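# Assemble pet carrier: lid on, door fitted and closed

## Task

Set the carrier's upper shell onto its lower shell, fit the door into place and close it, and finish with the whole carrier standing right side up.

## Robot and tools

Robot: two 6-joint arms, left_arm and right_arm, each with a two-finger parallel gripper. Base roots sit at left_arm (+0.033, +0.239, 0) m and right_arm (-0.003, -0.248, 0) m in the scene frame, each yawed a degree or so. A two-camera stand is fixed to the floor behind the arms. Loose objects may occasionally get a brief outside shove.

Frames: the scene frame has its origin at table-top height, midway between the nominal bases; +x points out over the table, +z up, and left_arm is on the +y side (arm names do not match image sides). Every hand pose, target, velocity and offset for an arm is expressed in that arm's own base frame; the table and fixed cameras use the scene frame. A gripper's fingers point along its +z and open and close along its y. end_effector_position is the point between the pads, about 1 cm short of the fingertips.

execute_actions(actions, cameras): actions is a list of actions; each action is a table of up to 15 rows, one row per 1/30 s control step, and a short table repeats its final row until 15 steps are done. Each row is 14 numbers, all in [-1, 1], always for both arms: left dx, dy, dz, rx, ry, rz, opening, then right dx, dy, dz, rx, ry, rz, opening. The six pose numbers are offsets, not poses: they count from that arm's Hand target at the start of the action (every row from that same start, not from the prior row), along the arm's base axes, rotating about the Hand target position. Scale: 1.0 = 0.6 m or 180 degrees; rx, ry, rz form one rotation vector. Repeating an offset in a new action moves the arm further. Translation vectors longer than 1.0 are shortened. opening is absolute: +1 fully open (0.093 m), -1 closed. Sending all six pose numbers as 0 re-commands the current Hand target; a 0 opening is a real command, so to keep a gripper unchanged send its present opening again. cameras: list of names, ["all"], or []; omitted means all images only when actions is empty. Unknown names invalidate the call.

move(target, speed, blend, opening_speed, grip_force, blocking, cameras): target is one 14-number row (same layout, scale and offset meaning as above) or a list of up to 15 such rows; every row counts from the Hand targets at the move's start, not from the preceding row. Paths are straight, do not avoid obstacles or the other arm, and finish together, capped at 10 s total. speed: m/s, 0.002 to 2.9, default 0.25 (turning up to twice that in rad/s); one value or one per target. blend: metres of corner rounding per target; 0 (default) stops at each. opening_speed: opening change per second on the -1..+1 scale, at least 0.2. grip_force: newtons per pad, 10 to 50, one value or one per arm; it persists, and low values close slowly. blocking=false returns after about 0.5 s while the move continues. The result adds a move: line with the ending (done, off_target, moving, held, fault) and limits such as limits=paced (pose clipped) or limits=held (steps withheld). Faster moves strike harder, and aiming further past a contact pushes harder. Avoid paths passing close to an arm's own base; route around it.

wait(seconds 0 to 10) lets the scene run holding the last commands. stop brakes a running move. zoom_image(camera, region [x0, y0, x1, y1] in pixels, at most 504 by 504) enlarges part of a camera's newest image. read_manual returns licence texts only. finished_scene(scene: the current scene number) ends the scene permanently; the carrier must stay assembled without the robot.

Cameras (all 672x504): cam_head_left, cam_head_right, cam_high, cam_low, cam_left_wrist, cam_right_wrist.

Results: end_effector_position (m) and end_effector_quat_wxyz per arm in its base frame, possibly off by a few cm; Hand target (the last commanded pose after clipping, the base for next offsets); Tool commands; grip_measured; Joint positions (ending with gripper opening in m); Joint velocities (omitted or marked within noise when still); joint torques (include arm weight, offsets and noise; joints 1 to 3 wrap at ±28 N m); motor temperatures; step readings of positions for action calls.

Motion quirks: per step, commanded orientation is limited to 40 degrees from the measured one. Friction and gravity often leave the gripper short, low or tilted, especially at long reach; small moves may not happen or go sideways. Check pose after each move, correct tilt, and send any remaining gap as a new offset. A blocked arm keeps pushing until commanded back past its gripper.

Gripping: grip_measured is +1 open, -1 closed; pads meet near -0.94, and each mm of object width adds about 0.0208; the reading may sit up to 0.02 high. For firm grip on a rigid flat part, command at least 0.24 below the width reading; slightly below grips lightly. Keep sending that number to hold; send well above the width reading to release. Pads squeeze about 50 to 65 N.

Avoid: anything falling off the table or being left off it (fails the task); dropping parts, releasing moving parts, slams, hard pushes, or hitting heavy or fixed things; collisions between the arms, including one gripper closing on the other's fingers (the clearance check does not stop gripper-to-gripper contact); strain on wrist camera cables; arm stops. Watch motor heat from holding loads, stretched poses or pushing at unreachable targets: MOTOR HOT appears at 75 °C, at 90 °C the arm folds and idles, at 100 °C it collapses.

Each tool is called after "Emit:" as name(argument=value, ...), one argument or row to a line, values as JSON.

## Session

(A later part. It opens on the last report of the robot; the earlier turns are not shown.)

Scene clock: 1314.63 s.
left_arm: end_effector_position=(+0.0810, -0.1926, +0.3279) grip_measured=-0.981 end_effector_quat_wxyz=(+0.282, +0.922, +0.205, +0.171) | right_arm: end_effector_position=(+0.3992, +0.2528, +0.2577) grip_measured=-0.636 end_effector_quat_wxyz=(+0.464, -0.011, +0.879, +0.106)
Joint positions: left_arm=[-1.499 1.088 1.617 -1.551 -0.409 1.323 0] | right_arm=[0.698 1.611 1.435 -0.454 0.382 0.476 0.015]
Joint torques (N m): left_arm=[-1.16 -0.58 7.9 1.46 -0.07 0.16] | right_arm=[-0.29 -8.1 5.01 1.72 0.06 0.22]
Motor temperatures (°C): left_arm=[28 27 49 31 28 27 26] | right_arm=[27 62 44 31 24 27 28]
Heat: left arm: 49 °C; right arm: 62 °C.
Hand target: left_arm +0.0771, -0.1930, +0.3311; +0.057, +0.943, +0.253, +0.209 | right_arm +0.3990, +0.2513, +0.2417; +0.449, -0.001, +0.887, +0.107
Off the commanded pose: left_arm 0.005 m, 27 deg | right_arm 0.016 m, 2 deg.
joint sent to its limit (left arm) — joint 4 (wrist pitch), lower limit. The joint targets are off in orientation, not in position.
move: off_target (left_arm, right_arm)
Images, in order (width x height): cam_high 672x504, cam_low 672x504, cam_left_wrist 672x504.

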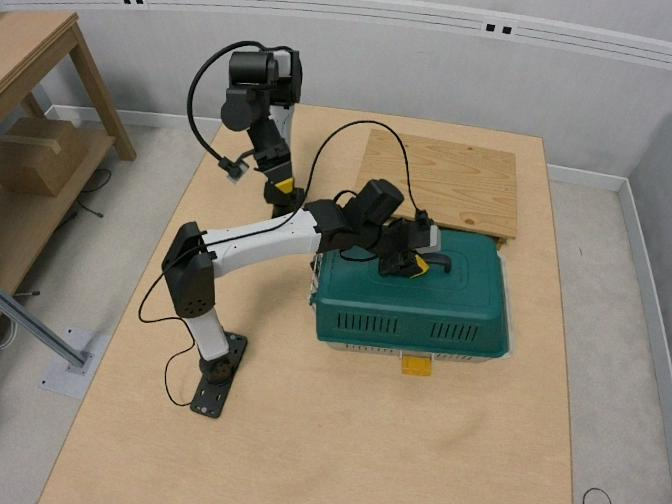

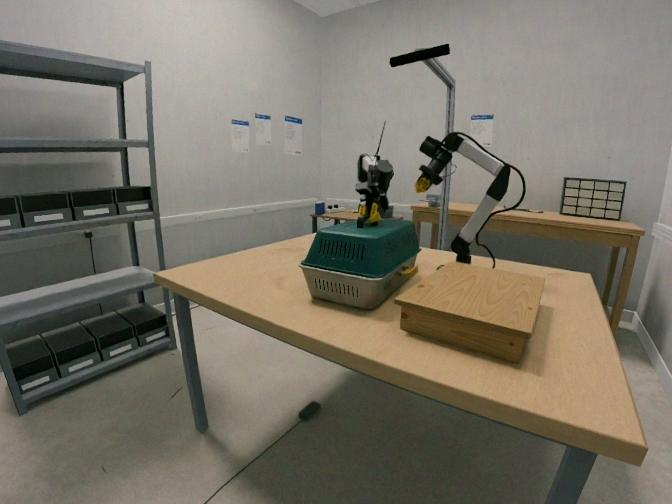

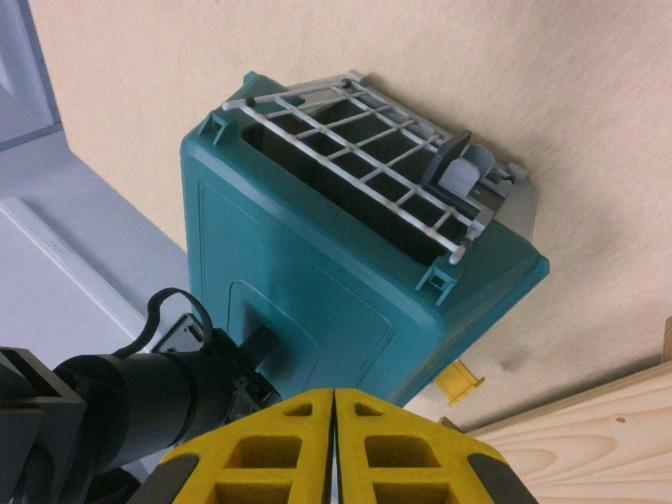

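Emit:
move(
  target=[0,0,0,0,0,0,-1,0.008,0.012,0.155,-0.02,-0.014,0,-1],
  speed=0.08,
)

Emit:
move(
  target=[
    [0.005,0.05,-0.28,0,0,0,-1,0,0,0,0,0,0,-1],
    [0.082,-0.0217,-0.28,0,0,0,-1,0,0,0,0,0,0,-1],
    [0.130,-0.0217,-0.272,0,0,0,-1,0,0,0,0,0,0,-1],
  ],
  speed=[0.25,0.1,0.05],
)

Emit:
move(
  target=[0,0,0,0,0,0,-1,-0.006,0.006,-0.068,0,0.004,0,-1],
  speed=0.08,
  cameras=["cam_head_left","cam_high"],
)

Emit:
zoom_image(
  camera="cam_head_left",
  region=[340, 220, 420, 300],
)

Emit:
zoom_image(
  camera="cam_high",
  region=[300, 200, 520, 380],
)

Scene clock: 1340.77 s.
left_arm: end_effector_position=(+0.0810, -0.1926, +0.3279) grip_measured=-0.981 end_effector_quat_wxyz=(+0.282, +0.922, +0.205, +0.171) | right_arm: end_effector_position=(+0.3973, +0.2537, +0.3059) grip_measured=-0.636 end_effector_quat_wxyz=(+0.431, -0.028, +0.900, +0.065)
Joint positions: left_arm=[-1.499 1.088 1.617 -1.551 -0.409 1.323 0] | right_arm=[0.711 1.727 1.835 -0.85 0.408 0.468 0.015]
Joint torques (N m): left_arm=[-1.17 -0.58 7.88 1.46 -0.07 0.16] | right_arm=[0.96 -10.19 10.3 1.95 0.47 -0.18]
Motor temperatures (°C): left_arm=[28 27 48 31 28 27 26] | right_arm=[27 55 45 33 24 27 28]
Heat: left arm: 48 °C; right arm: 55 °C.
Hand target: left_arm +0.0771, -0.1930, +0.3311; +0.057, +0.943, +0.253, +0.209 | right_arm +0.4038, +0.2584, +0.3346; +0.468, -0.018, +0.880, +0.079
Off the commanded pose: left_arm 0.005 m, 27 deg | right_arm 0.030 m, 5 deg.
joint sent to its limit (left arm) — joint 4 (wrist pitch), lower limit. The joint targets are off in orientation, not in position.
move: off_target (left_arm, right_arm)

Scene clock: 1344.53 s.
left_arm: end_effector_position=(+0.1450, -0.1940, +0.1600) grip_measured=-0.981 end_effector_quat_wxyz=(+0.032, +0.947, +0.246, +0.202) | right_arm: end_effector_position=(+0.4021, +0.2542, +0.3151) grip_measured=-0.636 end_effector_quat_wxyz=(+0.448, -0.024, +0.891, +0.066)
Joint positions: left_arm=[-1.2 1.322 1.155 -1.287 -0.396 1.456 0] | right_arm=[0.711 1.727 1.843 -0.821 0.426 0.456 0.015]
Joint torques (N m): left_arm=[1.32 -2.8 10.77 1.05 -0.29 0.18] | right_arm=[0.91 -9.89 9.95 1.72 0.3 -0.08]
Motor temperatures (°C): left_arm=[28 27 48 31 28 27 26] | right_arm=[27 56 46 34 24 27 28]
Heat: left arm: 48 °C; right arm: 56 °C.
Hand target: left_arm +0.1551, -0.2061, +0.1679; +0.057, +0.943, +0.253, +0.209 | right_arm +0.4038, +0.2585, +0.3348; +0.468, -0.018, +0.880, +0.079
Off the commanded pose: left_arm 0.018 m, 3 deg | right_arm 0.020 m, 3 deg.
move: off_target (left_arm, right_arm)

Scene clock: 1345.53 s.
left_arm: end_effector_position=(+0.1462, -0.1947, +0.1596) grip_measured=-0.981 end_effector_quat_wxyz=(+0.033, +0.947, +0.248, +0.202) | right_arm: end_effector_position=(+0.4077, +0.2605, +0.2718) grip_measured=-0.636 end_effector_quat_wxyz=(+0.442, -0.026, +0.895, +0.060)
Joint positions: left_arm=[-1.196 1.324 1.155 -1.281 -0.394 1.458 0] | right_arm=[0.715 1.727 1.678 -0.675 0.432 0.46 0.015]
Joint torques (N m): left_arm=[0.9 -2.97 10.78 1 -0.3 0.18] | right_arm=[1.5 -13.68 6.8 1.72 0.28 0.05]
Motor temperatures (°C): left_arm=[28 27 48 31 28 27 26] | right_arm=[27 56 46 34 24 27 28]
Heat: left arm: 48 °C; right arm: 56 °C.
Hand target: left_arm +0.1551, -0.2061, +0.1679; +0.057, +0.943, +0.253, +0.209 | right_arm +0.4003, +0.2620, +0.2939; +0.463, -0.017, +0.883, +0.080
Off the commanded pose: left_arm 0.017 m, 3 deg | right_arm 0.023 m, 4 deg.
move: off_target (left_arm, right_arm)
Images, in order (width x height): cam_head_left 672x504, cam_high 672x504.

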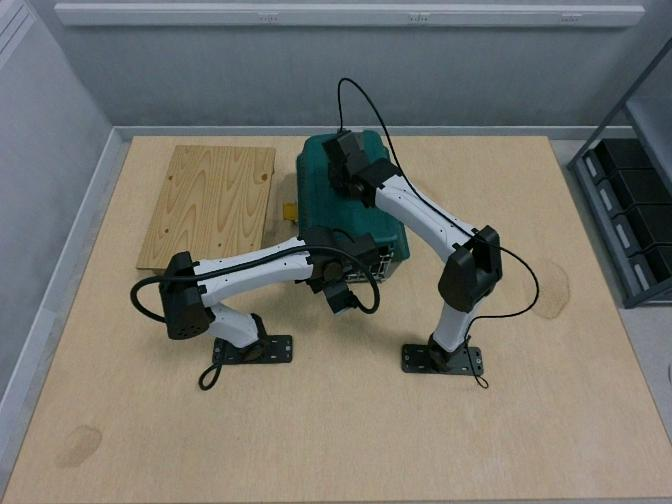

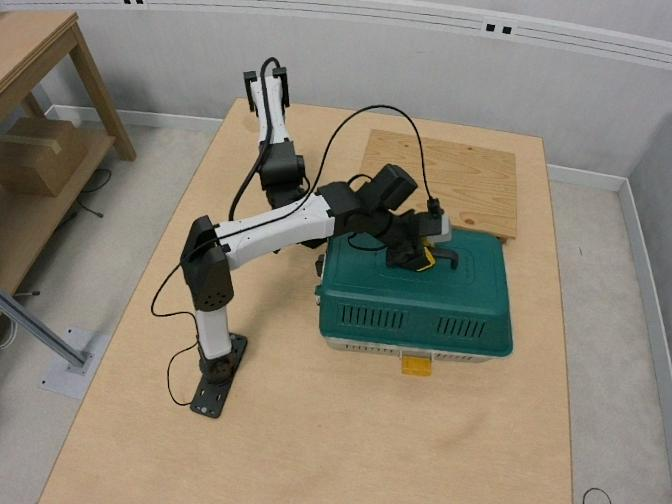

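Scaled by 6.300 from the camera's 672x504 image, which has a finer 960x720 frame.

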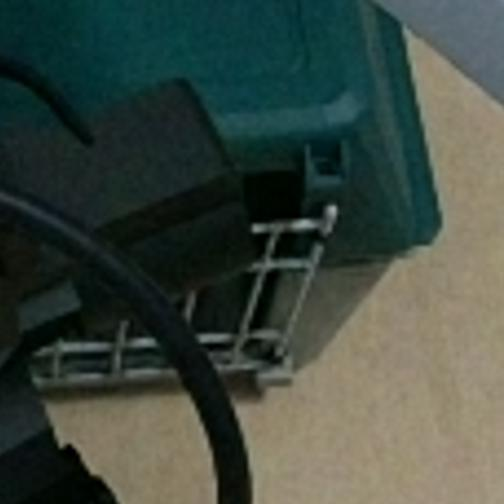

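Scaled by 2.291 from the camera's 672x504 image, which has a finer 960x720 frame.

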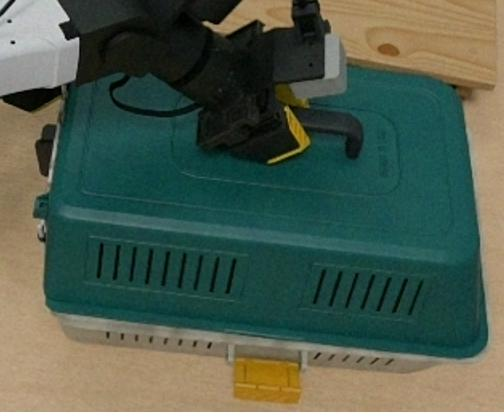

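Emit:
move(
  target=[0,0,0,0,0,0,-1,-0.014,-0.003,-0.004,0,0,0,-1],
  speed=0.08,
  cameras=["cam_head_left","cam_high"],
)

Emit:
zoom_image(
  camera="cam_head_left",
  region=[340, 220, 420, 300],
)

Scene clock: 1353.03 s.
left_arm: end_effector_position=(+0.1461, -0.1948, +0.1596) grip_measured=-0.981 end_effector_quat_wxyz=(+0.033, +0.947, +0.248, +0.201) | right_arm: end_effector_position=(+0.4044, +0.2603, +0.2745) grip_measured=-0.636 end_effector_quat_wxyz=(+0.453, -0.024, +0.889, +0.065)
Joint positions: left_arm=[-1.196 1.324 1.155 -1.281 -0.393 1.458 0] | right_arm=[0.722 1.7 1.639 -0.637 0.442 0.46 0.015]
Joint torques (N m): left_arm=[0.9 -2.96 10.8 1 -0.31 0.18] | right_arm=[1.85 -13.7 6.39 1.5 0.27 0.12]
Motor temperatures (°C): left_arm=[28 27 48 31 28 27 26] | right_arm=[27 59 46 34 24 27 28]
Heat: left arm: 48 °C; right arm: 59 °C.
Hand target: left_arm +0.1550, -0.2061, +0.1679; +0.057, +0.943, +0.253, +0.208 | right_arm +0.3919, +0.2602, +0.2915; +0.463, -0.017, +0.883, +0.079
Off the commanded pose: left_arm 0.017 m, 3 deg | right_arm 0.021 m, 2 deg.
move: off_target (left_arm, right_arm)
Images, in order (width x height): cam_head_left 672x504, cam_high 672x504.

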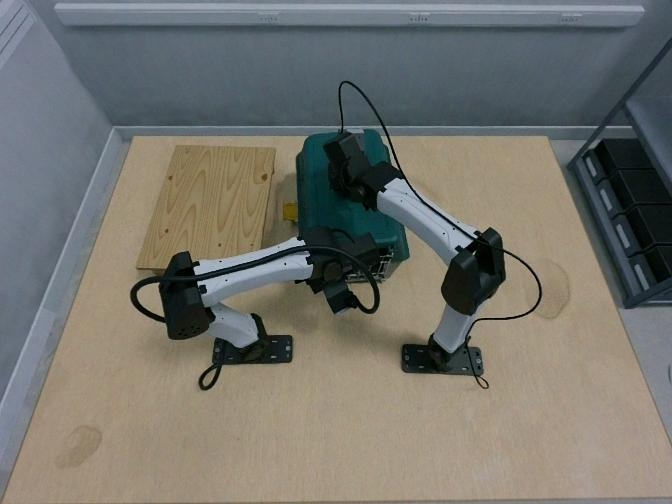

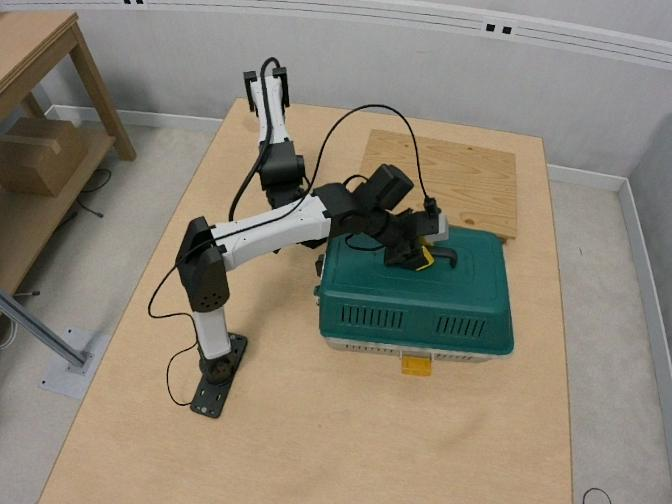

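Scaled by 6.300 from the camera's 672x504 image, which has a finer 960x720 frame.

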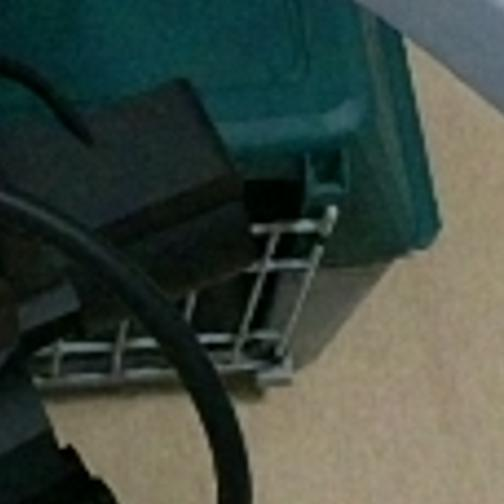

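Emit:
move(
  target=[0,0,0,0,0,0,-1,-0.006,-0.004,-0.025,0,0,0,-1],
  speed=0.08,
  cameras=["cam_head_left","cam_high"],
)

Emit:
zoom_image(
  camera="cam_head_left",
  region=[340, 220, 420, 300],
)

Scene clock: 1364.80 s.
left_arm: end_effector_position=(+0.1452, -0.1948, +0.1595) grip_measured=-0.981 end_effector_quat_wxyz=(+0.033, +0.948, +0.248, +0.199) | right_arm: end_effector_position=(+0.4026, +0.2582, +0.2719) grip_measured=-0.636 end_effector_quat_wxyz=(+0.467, -0.018, +0.881, +0.074)
Joint positions: left_arm=[-1.196 1.324 1.156 -1.283 -0.388 1.458 0] | right_arm=[0.722 1.663 1.559 -0.556 0.445 0.46 0.015]
Joint torques (N m): left_arm=[0.87 -2.96 10.66 1.02 -0.37 0.17] | right_arm=[2.04 -12.48 5.91 1.34 0.25 0.13]
Motor temperatures (°C): left_arm=[28 27 48 31 28 27 26] | right_arm=[27 59 46 34 24 27 28]
Heat: left arm: 48 °C; right arm: 59 °C.
Hand target: left_arm +0.1551, -0.2061, +0.1679; +0.057, +0.943, +0.253, +0.209 | right_arm +0.3882, +0.2578, +0.2765; +0.463, -0.017, +0.883, +0.079
Off the commanded pose: left_arm 0.017 m, 3 deg | right_arm 0.015 m, 1 deg.
move: off_target (left_arm, right_arm)
Images, in order (width x height): cam_head_left 672x504, cam_high 672x504.

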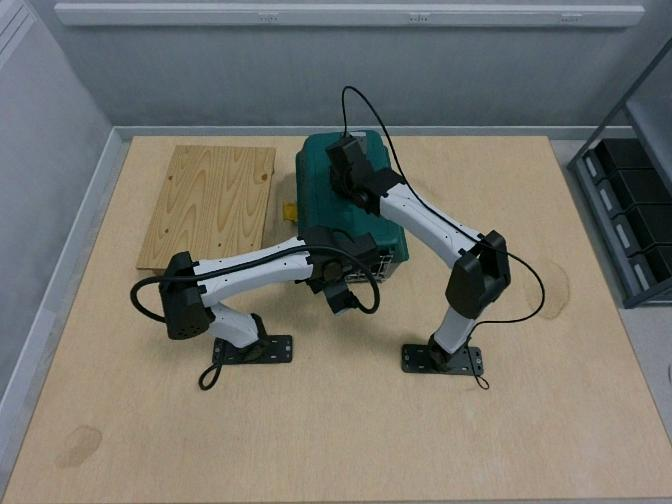

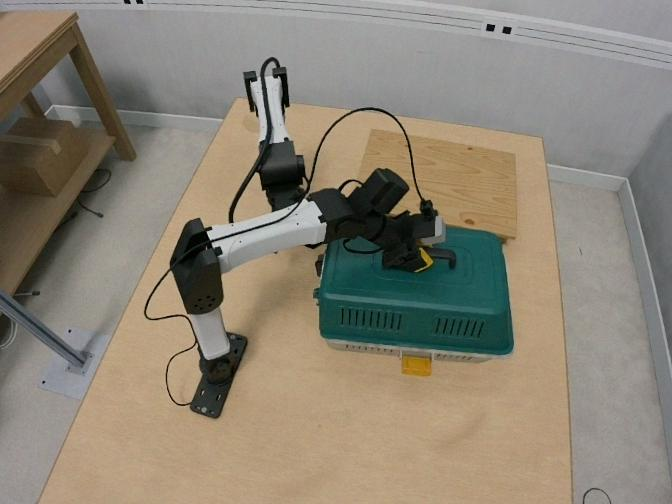

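Scaled by 6.300 from the camera's 672x504 image, which has a finer 960x720 frame.

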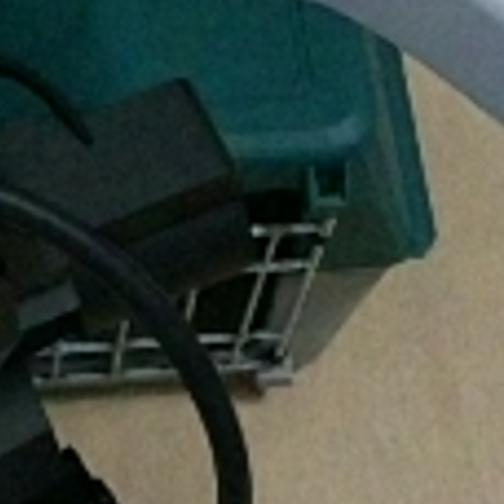

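Emit:
move(
  target=[0,0,0,0,0,0,-1,0.008,-0.006,-0.055,0,0.008,0,-1],
  speed=0.06,
)

Emit:
move(
  target=[
    [-0.05,0.01,0,0,0,0,-1,0,0,0,0,0,0,-1],
    [-0.13,0.022,0.272,0,0,0,-1,0,0,0,0,0,0,-1],
  ],
  speed=[0.05,0.25],
  cameras=["cam_left_wrist","cam_high","cam_low"],
)

Emit:
zoom_image(
  camera="cam_left_wrist",
  region=[400, 170, 580, 390],
)

Emit:
zoom_image(
  camera="cam_left_wrist",
  region=[150, 50, 320, 200],
)

Emit:
zoom_image(
  camera="cam_high",
  region=[300, 200, 520, 380],
)

Emit:
zoom_image(
  camera="cam_low",
  region=[260, 170, 460, 320],
)

Scene clock: 1379.00 s.
left_arm: end_effector_position=(+0.1452, -0.1951, +0.1595) grip_measured=-0.981 end_effector_quat_wxyz=(+0.033, +0.948, +0.248, +0.198) | right_arm: end_effector_position=(+0.4058, +0.2574, +0.2629) grip_measured=-0.636 end_effector_quat_wxyz=(+0.483, -0.010, +0.871, +0.085)
Joint positions: left_arm=[-1.196 1.324 1.156 -1.283 -0.387 1.458 0] | right_arm=[0.718 1.642 1.465 -0.437 0.449 0.46 0.015]
Joint torques (N m): left_arm=[0.88 -2.96 10.66 1.02 -0.38 0.17] | right_arm=[0.65 -10.18 4.85 1.12 -0.02 0.14]
Motor temperatures (°C): left_arm=[28 27 48 31 28 27 26] | right_arm=[27 63 46 33 24 27 28]
Heat: left arm: 48 °C; right arm: 63 °C.
Hand target: left_arm +0.1551, -0.2061, +0.1679; +0.057, +0.943, +0.253, +0.209 | right_arm +0.3931, +0.2543, +0.2436; +0.452, -0.016, +0.888, +0.080
Off the commanded pose: left_arm 0.017 m, 3 deg | right_arm 0.023 m, 4 deg.
move: off_target (left_arm, right_arm)

Scene clock: 1381.30 s.
left_arm: end_effector_position=(+0.0809, -0.1926, +0.3278) grip_measured=-0.981 end_effector_quat_wxyz=(+0.282, +0.922, +0.205, +0.171) | right_arm: end_effector_position=(+0.4058, +0.2574, +0.2628) grip_measured=-0.636 end_effector_quat_wxyz=(+0.483, -0.010, +0.871, +0.085)
Joint positions: left_arm=[-1.499 1.087 1.617 -1.55 -0.408 1.322 0] | right_arm=[0.718 1.642 1.465 -0.437 0.449 0.46 0.015]
Joint torques (N m): left_arm=[-1.17 -0.58 7.9 1.45 -0.07 0.1] | right_arm=[0.65 -10.19 4.83 1.13 -0.02 0.14]
Motor temperatures (°C): left_arm=[28 27 48 31 28 27 26] | right_arm=[27 63 46 33 24 27 28]
Heat: left arm: 48 °C; right arm: 63 °C.
Hand target: left_arm +0.0771, -0.1929, +0.3310; +0.056, +0.943, +0.253, +0.209 | right_arm +0.3931, +0.2543, +0.2435; +0.452, -0.016, +0.888, +0.080
Off the commanded pose: left_arm 0.005 m, 27 deg | right_arm 0.023 m, 4 deg.
joint sent to its limit (left arm) — joint 4 (wrist pitch), lower limit. The joint targets are off in orientation, not in position.
move: off_target (left_arm, right_arm)
Images, in order (width x height): cam_high 672x504, cam_low 672x504, cam_left_wrist 672x504.

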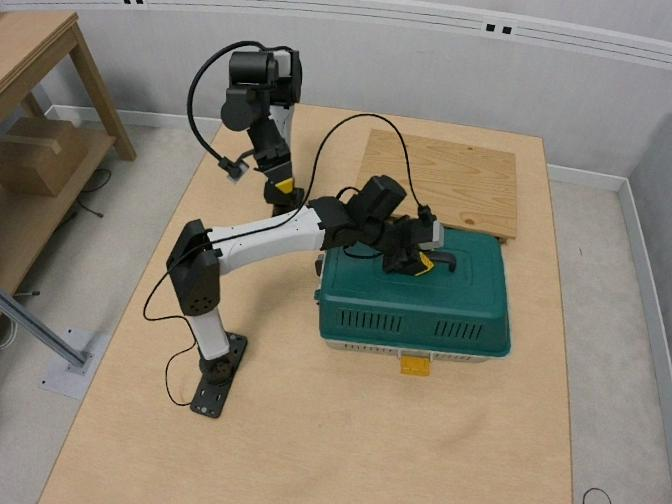

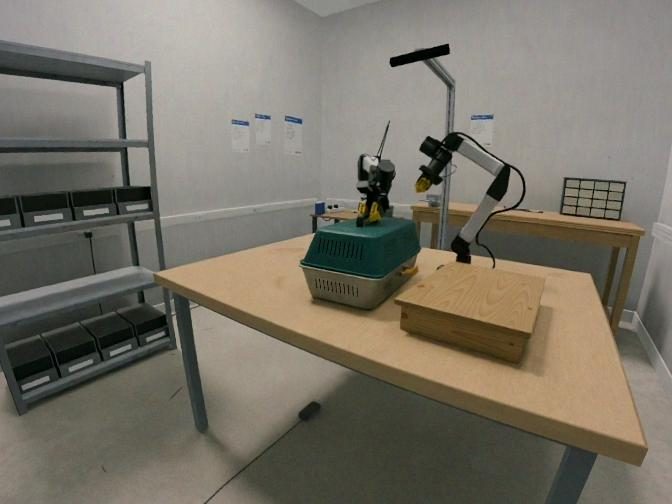

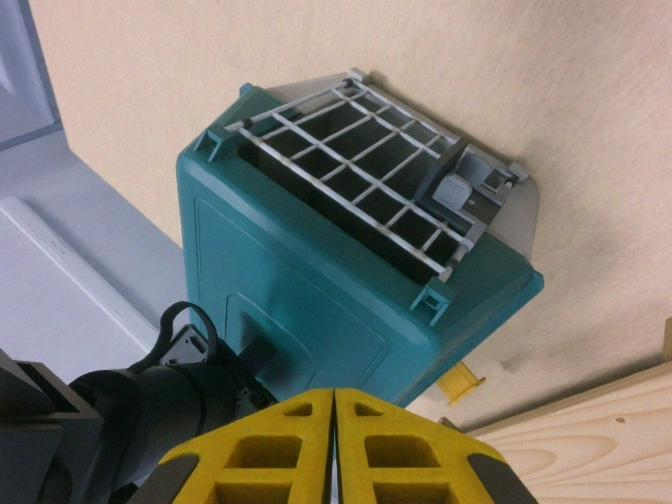

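Scaled by 2.291 from the camera's 672x504 image, which has a finer 960x720 frame.

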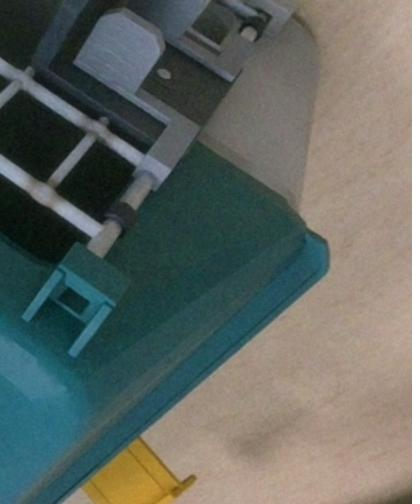

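Scaled by 2.965 from the camera's 672x504 image, which has a finer 960x720 frame.

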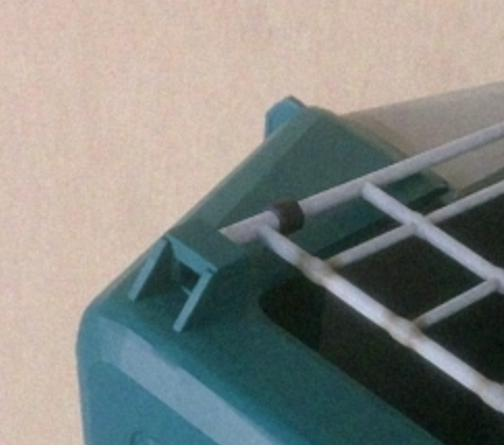

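Scaled by 2.291 from the camera's 672x504 image, which has a finer 960x720 frame.

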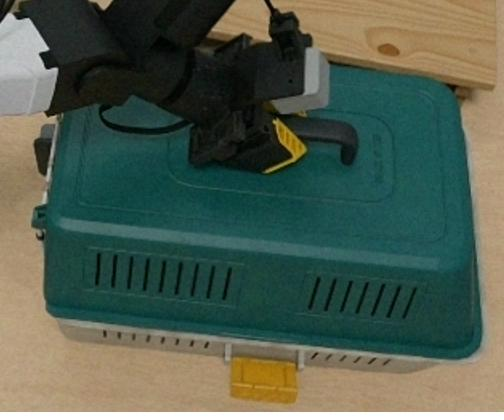

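Scaled by 2.520 from the camera's 672x504 image, which has a finer 960x720 frame.

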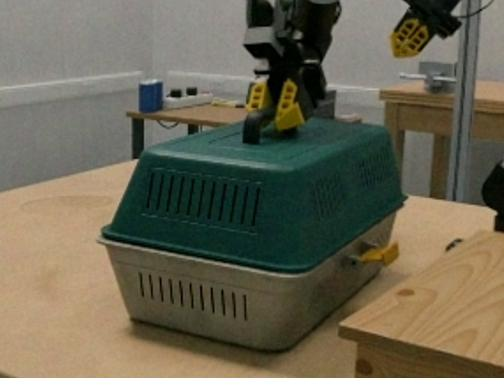

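Emit:
move(
  target=[
    [0,0,0,0,0,0,-1,0.012,0,0.045,0.0,0.008,0,-1],
    [0,0,0,0,0,0,-1,0.012,-0.02,0.045,0.006,0.008,0,-1],
    [0,0,0,0,0,0,-1,0.012,-0.016,0.0,0.012,0.01,0,-1],
  ],
  speed=0.04,
  cameras=["cam_left_wrist","cam_high","cam_low"],
)

Emit:
zoom_image(
  camera="cam_left_wrist",
  region=[400, 170, 580, 390],
)

Emit:
zoom_image(
  camera="cam_left_wrist",
  region=[150, 50, 320, 200],
)

Emit:
zoom_image(
  camera="cam_high",
  region=[300, 200, 520, 380],
)

Emit:
zoom_image(
  camera="cam_low",
  region=[260, 170, 460, 320],
)

Scene clock: 1397.50 s.
left_arm: end_effector_position=(+0.0809, -0.1925, +0.3278) grip_measured=-0.981 end_effector_quat_wxyz=(+0.282, +0.922, +0.204, +0.171) | right_arm: end_effector_position=(+0.4012, +0.2515, +0.2579) grip_measured=-0.636 end_effector_quat_wxyz=(+0.455, -0.012, +0.885, +0.099)
Joint positions: left_arm=[-1.499 1.087 1.617 -1.551 -0.408 1.323 0] | right_arm=[0.692 1.628 1.472 -0.498 0.378 0.477 0.015]
Joint torques (N m): left_arm=[-1.16 -0.58 7.91 1.46 -0.07 0.16] | right_arm=[-1.2 -9.09 5.01 1.53 -0.02 0.04]
Motor temperatures (°C): left_arm=[28 27 47 31 28 27 26] | right_arm=[27 63 45 33 24 27 28]
Heat: left arm: 47 °C; right arm: 63 °C.
Hand target: left_arm +0.0771, -0.1929, +0.3310; +0.056, +0.943, +0.253, +0.208 | right_arm +0.4003, +0.2447, +0.2435; +0.438, -0.006, +0.894, +0.097
Off the commanded pose: left_arm 0.005 m, 27 deg | right_arm 0.016 m, 2 deg.
joint sent to its limit (left arm) — joint 4 (wrist pitch), lower limit. The joint targets are off in orientation, not in position.
move: off_target (left_arm, right_arm)
Images, in order (width x height): cam_high 672x504, cam_low 672x504, cam_left_wrist 672x504.

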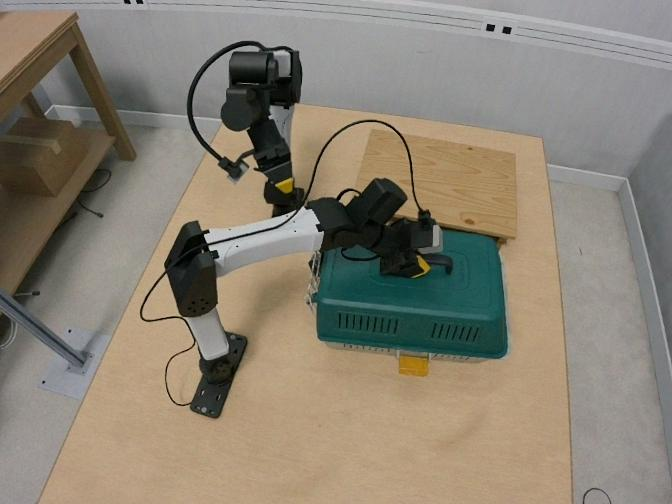

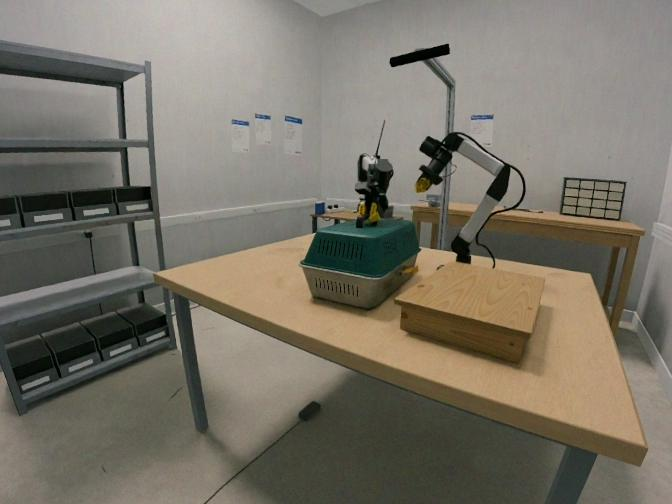

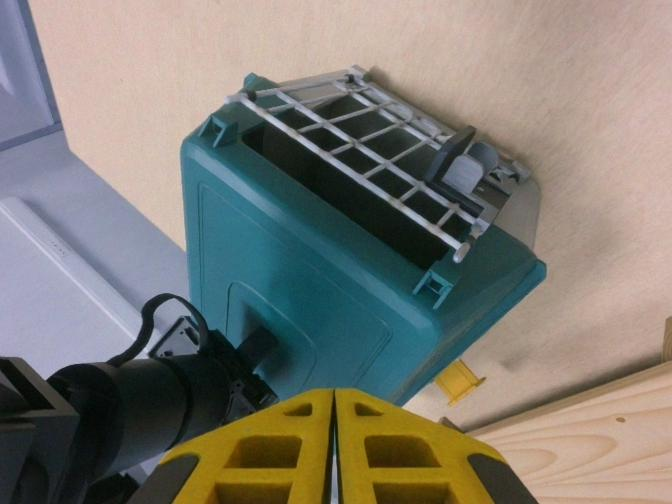

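Scaled by 2.291 from the camera's 672x504 image, which has a finer 960x720 frame.

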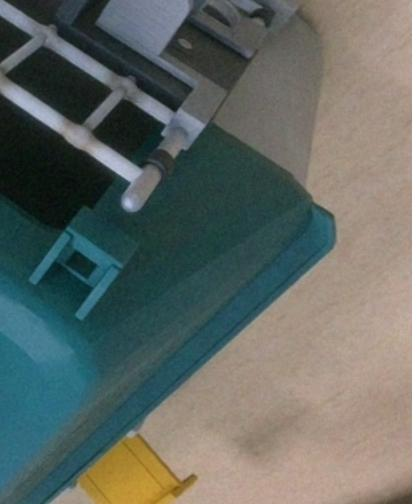

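Scaled by 2.965 from the camera's 672x504 image, which has a finer 960x720 frame.

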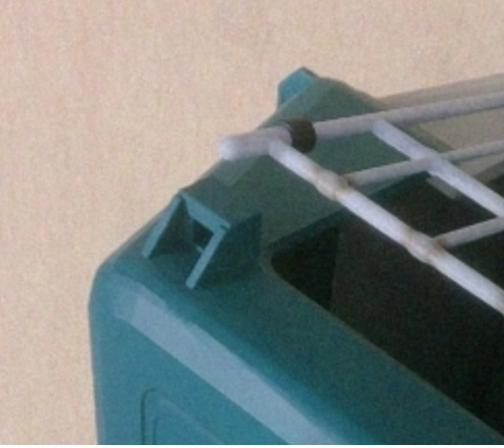

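Scaled by 2.291 from the camera's 672x504 image, which has a finer 960x720 frame.

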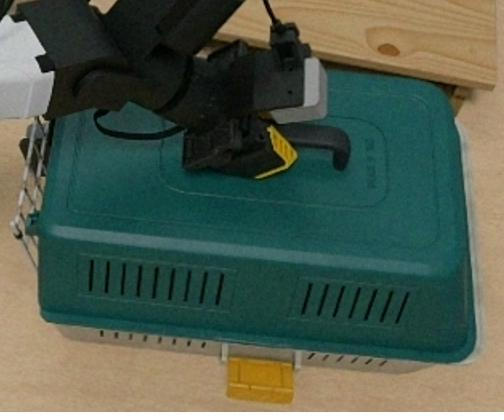

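Scaled by 2.520 from the camera's 672x504 image, which has a finer 960x720 frame.

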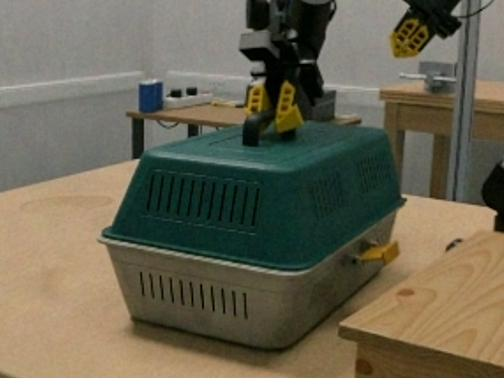

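Emit:
wait(
  seconds=10,
)

Emit:
move(
  target=[0,0,0,0,0,0,-1,0.006,0.022,0.15,-0.01,-0.024,0,-1],
  speed=0.08,
)

Emit:
move(
  target=[
    [0.005,0.05,-0.28,0,0,0,-1,0,0,0,0,0,0,-1],
    [0.082,-0.0217,-0.28,0,0,0,-1,0,0,0,0,0,0,-1],
    [0.130,-0.0217,-0.272,0,0,0,-1,0,0,0,0,0,0,-1],
  ],
  speed=[0.25,0.1,0.05],
)

Emit:
move(
  target=[0,0,0,0,0,0,-1,-0.014,0.004,-0.068,0,0.004,0,-1],
  speed=0.08,
  cameras=["cam_head_left","cam_high"],
)

Emit:
zoom_image(
  camera="cam_head_left",
  region=[340, 220, 420, 300],
)

Emit:
zoom_image(
  camera="cam_high",
  region=[300, 200, 520, 380],
)

Scene clock: 1429.50 s.
left_arm: end_effector_position=(+0.0809, -0.1925, +0.3278) grip_measured=-0.981 end_effector_quat_wxyz=(+0.282, +0.922, +0.204, +0.171) | right_arm: end_effector_position=(+0.4012, +0.2515, +0.2579) grip_measured=-0.636 end_effector_quat_wxyz=(+0.455, -0.012, +0.885, +0.099)
Joint positions: left_arm=[-1.499 1.087 1.617 -1.551 -0.408 1.323 0] | right_arm=[0.692 1.628 1.472 -0.498 0.378 0.477 0.015]
Joint torques (N m): left_arm=[-1.16 -0.58 7.91 1.46 -0.07 0.16] | right_arm=[-1.2 -9.07 5.07 1.54 -0.01 0.04]
Motor temperatures (°C): left_arm=[28 27 47 31 28 27 26] | right_arm=[27 56 44 32 24 27 28]
Heat: left arm: 47 °C; right arm: 56 °C.
Hand target: left_arm +0.0771, -0.1929, +0.3310; +0.056, +0.943, +0.253, +0.208 | right_arm +0.4003, +0.2447, +0.2435; +0.438, -0.006, +0.894, +0.097
Tool commands: left_gripper/opening=-1.0 right_gripper/opening=-1.0
Off the commanded pose: left_arm 0.005 m, 27 deg | right_arm 0.016 m, 2 deg.
wait: 10.00 s; at rest from the start

Scene clock: 1431.37 s.
left_arm: end_effector_position=(+0.0809, -0.1925, +0.3278) grip_measured=-0.981 end_effector_quat_wxyz=(+0.282, +0.922, +0.204, +0.171) | right_arm: end_effector_position=(+0.3971, +0.2529, +0.3043) grip_measured=-0.636 end_effector_quat_wxyz=(+0.433, -0.027, +0.898, +0.068)
Joint positions: left_arm=[-1.499 1.087 1.617 -1.551 -0.408 1.323 0] | right_arm=[0.709 1.715 1.809 -0.828 0.405 0.466 0.015]
Joint torques (N m): left_arm=[-1.16 -0.57 7.9 1.46 -0.07 0.16] | right_arm=[0.95 -10.11 10.36 1.96 0.46 -0.18]
Motor temperatures (°C): left_arm=[28 27 47 31 28 27 26] | right_arm=[27 56 45 33 24 27 28]
Heat: left arm: 47 °C; right arm: 56 °C.
Hand target: left_arm +0.0771, -0.1929, +0.3310; +0.056, +0.943, +0.253, +0.208 | right_arm +0.4039, +0.2578, +0.3335; +0.471, -0.017, +0.878, +0.082
Off the commanded pose: left_arm 0.005 m, 27 deg | right_arm 0.030 m, 5 deg.
joint sent to its limit (left arm) — joint 4 (wrist pitch), lower limit. The joint targets are off in orientation, not in position.
move: off_target (left_arm, right_arm)

Scene clock: 1435.17 s.
left_arm: end_effector_position=(+0.1460, -0.1939, +0.1595) grip_measured=-0.981 end_effector_quat_wxyz=(+0.032, +0.947, +0.247, +0.203) | right_arm: end_effector_position=(+0.4013, +0.2525, +0.3113) grip_measured=-0.636 end_effector_quat_wxyz=(+0.448, -0.022, +0.891, +0.067)
Joint positions: left_arm=[-1.198 1.323 1.153 -1.283 -0.398 1.458 0] | right_arm=[0.709 1.715 1.814 -0.804 0.425 0.461 0.015]
Joint torques (N m): left_arm=[1.14 -2.92 10.93 1.02 -0.26 0.15] | right_arm=[0.94 -9.87 10.19 1.78 0.29 -0.14]
Motor temperatures (°C): left_arm=[28 27 47 31 28 27 26] | right_arm=[27 57 46 33 24 27 28]
Heat: left arm: 47 °C; right arm: 57 °C.
Hand target: left_arm +0.1551, -0.2059, +0.1679; +0.056, +0.943, +0.253, +0.209 | right_arm +0.4039, +0.2578, +0.3335; +0.471, -0.017, +0.878, +0.082
Off the commanded pose: left_arm 0.017 m, 3 deg | right_arm 0.023 m, 4 deg.
move: off_target (left_arm, right_arm)

Scene clock: 1436.13 s.
left_arm: end_effector_position=(+0.1460, -0.1944, +0.1593) grip_measured=-0.981 end_effector_quat_wxyz=(+0.033, +0.947, +0.247, +0.202) | right_arm: end_effector_position=(+0.4048, +0.2570, +0.2704) grip_measured=-0.636 end_effector_quat_wxyz=(+0.446, -0.020, +0.893, +0.062)
Joint positions: left_arm=[-1.196 1.323 1.153 -1.281 -0.394 1.459 0] | right_arm=[0.715 1.703 1.638 -0.651 0.437 0.469 0.015]
Joint torques (N m): left_arm=[1.02 -2.92 10.93 0.99 -0.3 0.17] | right_arm=[1.88 -13.64 6.83 1.7 0.26 -0.01]
Motor temperatures (°C): left_arm=[28 27 47 31 28 27 26] | right_arm=[27 57 46 33 24 27 28]
Heat: left arm: 47 °C; right arm: 57 °C.
Hand target: left_arm +0.1552, -0.2059, +0.1679; +0.057, +0.943, +0.253, +0.209 | right_arm +0.3955, +0.2602, +0.2927; +0.466, -0.016, +0.881, +0.082
Off the commanded pose: left_arm 0.017 m, 3 deg | right_arm 0.024 m, 4 deg.
move: off_target (left_arm, right_arm)
Images, in order (width x height): cam_head_left 672x504, cam_high 672x504.

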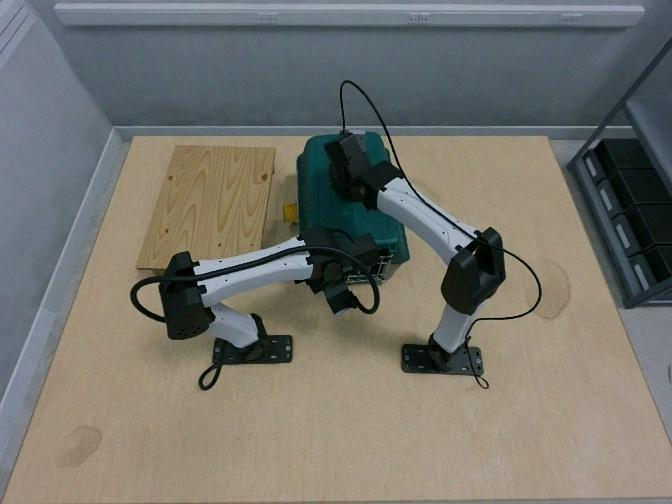

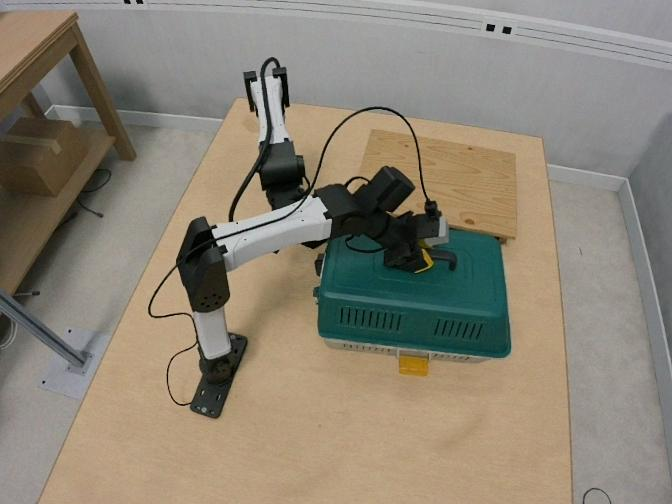

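Scaled by 6.300 from the camera's 672x504 image, which has a finer 960x720 frame.

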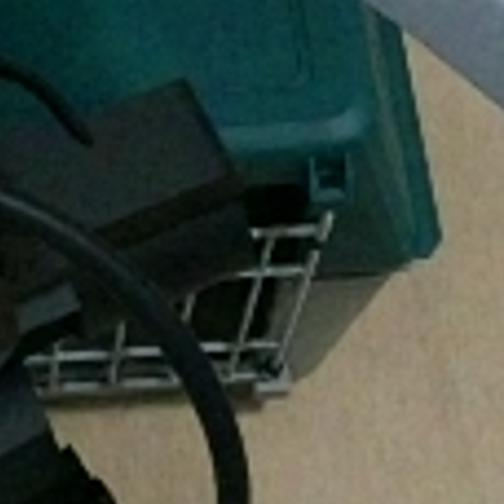

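Scaled by 2.291 from the camera's 672x504 image, which has a finer 960x720 frame.

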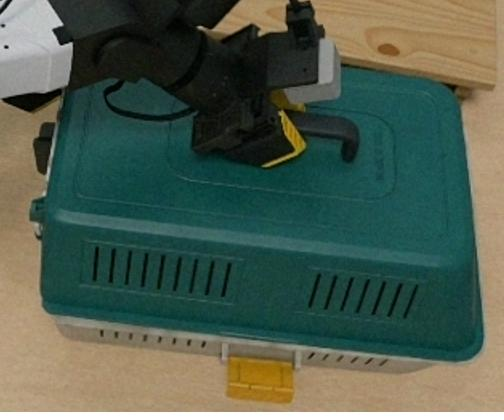

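Emit:
move(
  target=[0,0,0,0,0,0,-1,-0.008,-0.001,-0.03,0,0,0,-1],
  speed=0.08,
)

Emit:
move(
  target=[0.01,0,0,0,0,0,-1,0,-0.0,-0.006,0,0,0,-1],
  speed=0.05,
)

Emit:
move(
  target=[0,0,0,0,0,0,-1,0.004,-0.002,-0.04,0,0.006,0,-1],
  speed=0.05,
  cameras=["cam_head_left","cam_high","cam_low"],
)

Emit:
zoom_image(
  camera="cam_head_left",
  region=[340, 220, 420, 300],
)

Emit:
zoom_image(
  camera="cam_high",
  region=[300, 200, 520, 380],
)

Emit:
zoom_image(
  camera="cam_low",
  region=[260, 170, 460, 320],
)

Scene clock: 1450.53 s.
left_arm: end_effector_position=(+0.1457, -0.1946, +0.1591) grip_measured=-0.981 end_effector_quat_wxyz=(+0.033, +0.947, +0.247, +0.200) | right_arm: end_effector_position=(+0.4038, +0.2546, +0.2690) grip_measured=-0.636 end_effector_quat_wxyz=(+0.464, -0.012, +0.882, +0.073)
Joint positions: left_arm=[-1.196 1.323 1.153 -1.281 -0.392 1.459 0] | right_arm=[0.715 1.661 1.549 -0.554 0.445 0.469 0.015]
Joint torques (N m): left_arm=[1.01 -2.92 10.93 0.99 -0.32 0.17] | right_arm=[2.58 -12 5.96 1.51 0.24 0.04]
Motor temperatures (°C): left_arm=[28 27 49 31 28 27 26] | right_arm=[27 64 46 33 24 27 28]
Heat: left arm: 49 °C; right arm: 64 °C.
Hand target: left_arm +0.1552, -0.2060, +0.1679; +0.057, +0.943, +0.253, +0.209 | right_arm +0.3907, +0.2596, +0.2748; +0.466, -0.016, +0.881, +0.082
Off the commanded pose: left_arm 0.017 m, 3 deg | right_arm 0.015 m, 1 deg.
move: off_target (left_arm, right_arm)

Scene clock: 1451.37 s.
left_arm: end_effector_position=(+0.1468, -0.1943, +0.1595) grip_measured=-0.981 end_effector_quat_wxyz=(+0.033, +0.950, +0.243, +0.193) | right_arm: end_effector_position=(+0.4046, +0.2546, +0.2682) grip_measured=-0.636 end_effector_quat_wxyz=(+0.469, -0.011, +0.880, +0.075)
Joint positions: left_arm=[-1.18 1.323 1.158 -1.281 -0.376 1.484 0] | right_arm=[0.715 1.658 1.535 -0.533 0.448 0.467 0.015]
Joint torques (N m): left_arm=[1.84 -2.45 10.84 1.13 -0.46 0.15] | right_arm=[2.56 -11.81 5.85 1.46 0.22 0.05]
Motor temperatures (°C): left_arm=[28 27 49 31 28 27 26] | right_arm=[27 64 46 33 24 27 28]
Heat: left arm: 49 °C; right arm: 64 °C.
Hand target: left_arm +0.1612, -0.2059, +0.1679; +0.057, +0.943, +0.253, +0.209 | right_arm +0.3907, +0.2596, +0.2711; +0.466, -0.016, +0.881, +0.082
Off the commanded pose: left_arm 0.020 m, 4 deg | right_arm 0.015 m, 1 deg.
move: off_target (left_arm, right_arm)

Scene clock: 1452.23 s.
left_arm: end_effector_position=(+0.1470, -0.1942, +0.1596) grip_measured=-0.981 end_effector_quat_wxyz=(+0.033, +0.950, +0.243, +0.193) | right_arm: end_effector_position=(+0.4073, +0.2554, +0.2628) grip_measured=-0.636 end_effector_quat_wxyz=(+0.483, -0.008, +0.872, +0.080)
Joint positions: left_arm=[-1.179 1.323 1.158 -1.281 -0.376 1.485 0] | right_arm=[0.715 1.645 1.471 -0.443 0.456 0.459 0.015]
Joint torques (N m): left_arm=[1.76 -2.45 10.82 1.13 -0.46 0.16] | right_arm=[1.69 -10.26 4.96 1.25 0 0.17]
Motor temperatures (°C): left_arm=[28 27 49 31 28 27 26] | right_arm=[27 63 46 33 24 27 28]
Heat: left arm: 49 °C; right arm: 63 °C.
Hand target: left_arm +0.1612, -0.2060, +0.1680; +0.057, +0.943, +0.253, +0.209 | right_arm +0.3931, +0.2584, +0.2470; +0.457, -0.016, +0.885, +0.082
Off the commanded pose: left_arm 0.020 m, 4 deg | right_arm 0.021 m, 3 deg.
move: off_target (left_arm, right_arm)
Images, in order (width x height): cam_head_left 672x504, cam_high 672x504, cam_low 672x504.

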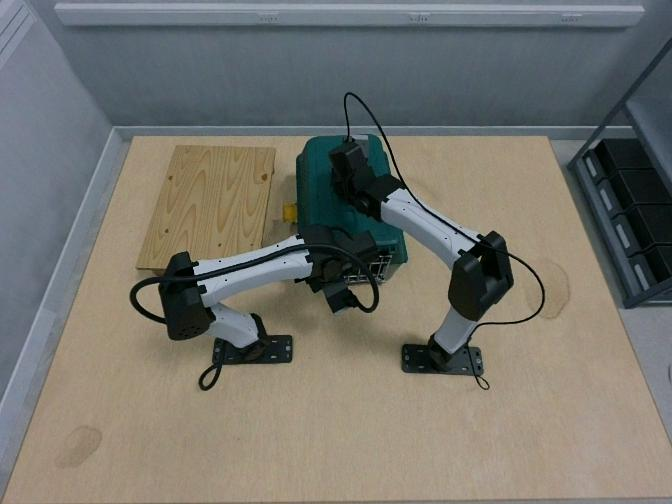

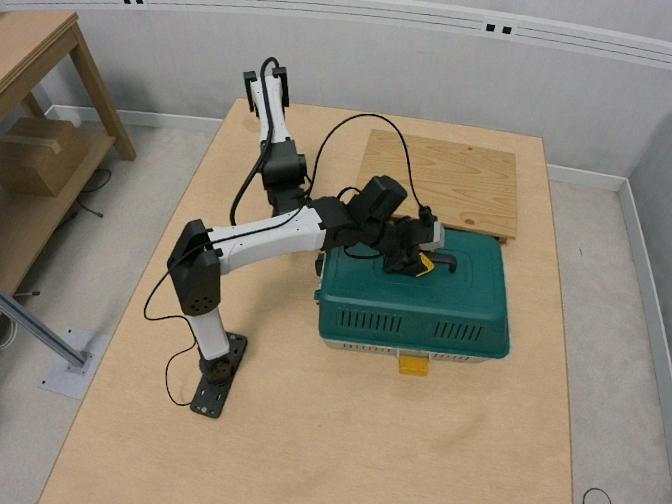

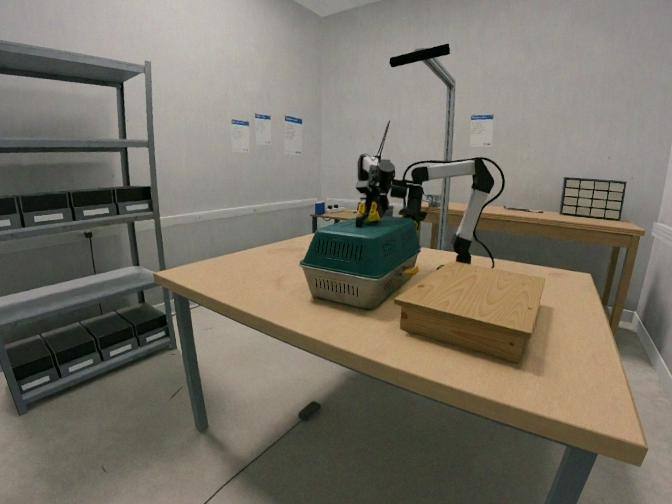

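Scaled by 6.300 from the camera's 672x504 image, which has a finer 960x720 frame.

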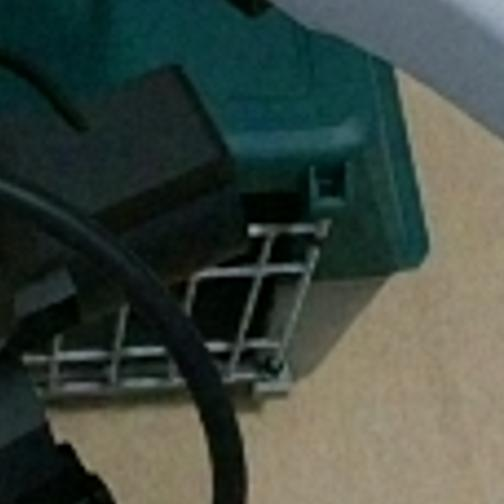

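Scaled by 2.291 from the camera's 672x504 image, which has a finer 960x720 frame.

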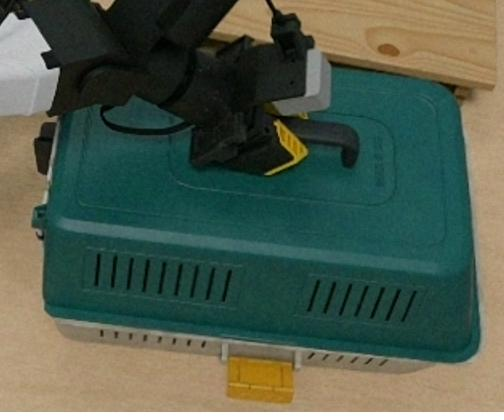

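Scaled by 2.520 from the camera's 672x504 image, which has a finer 960x720 frame.

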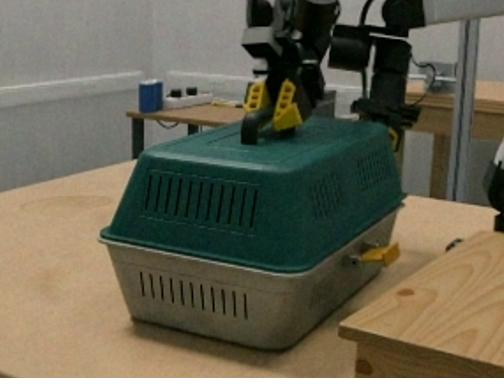

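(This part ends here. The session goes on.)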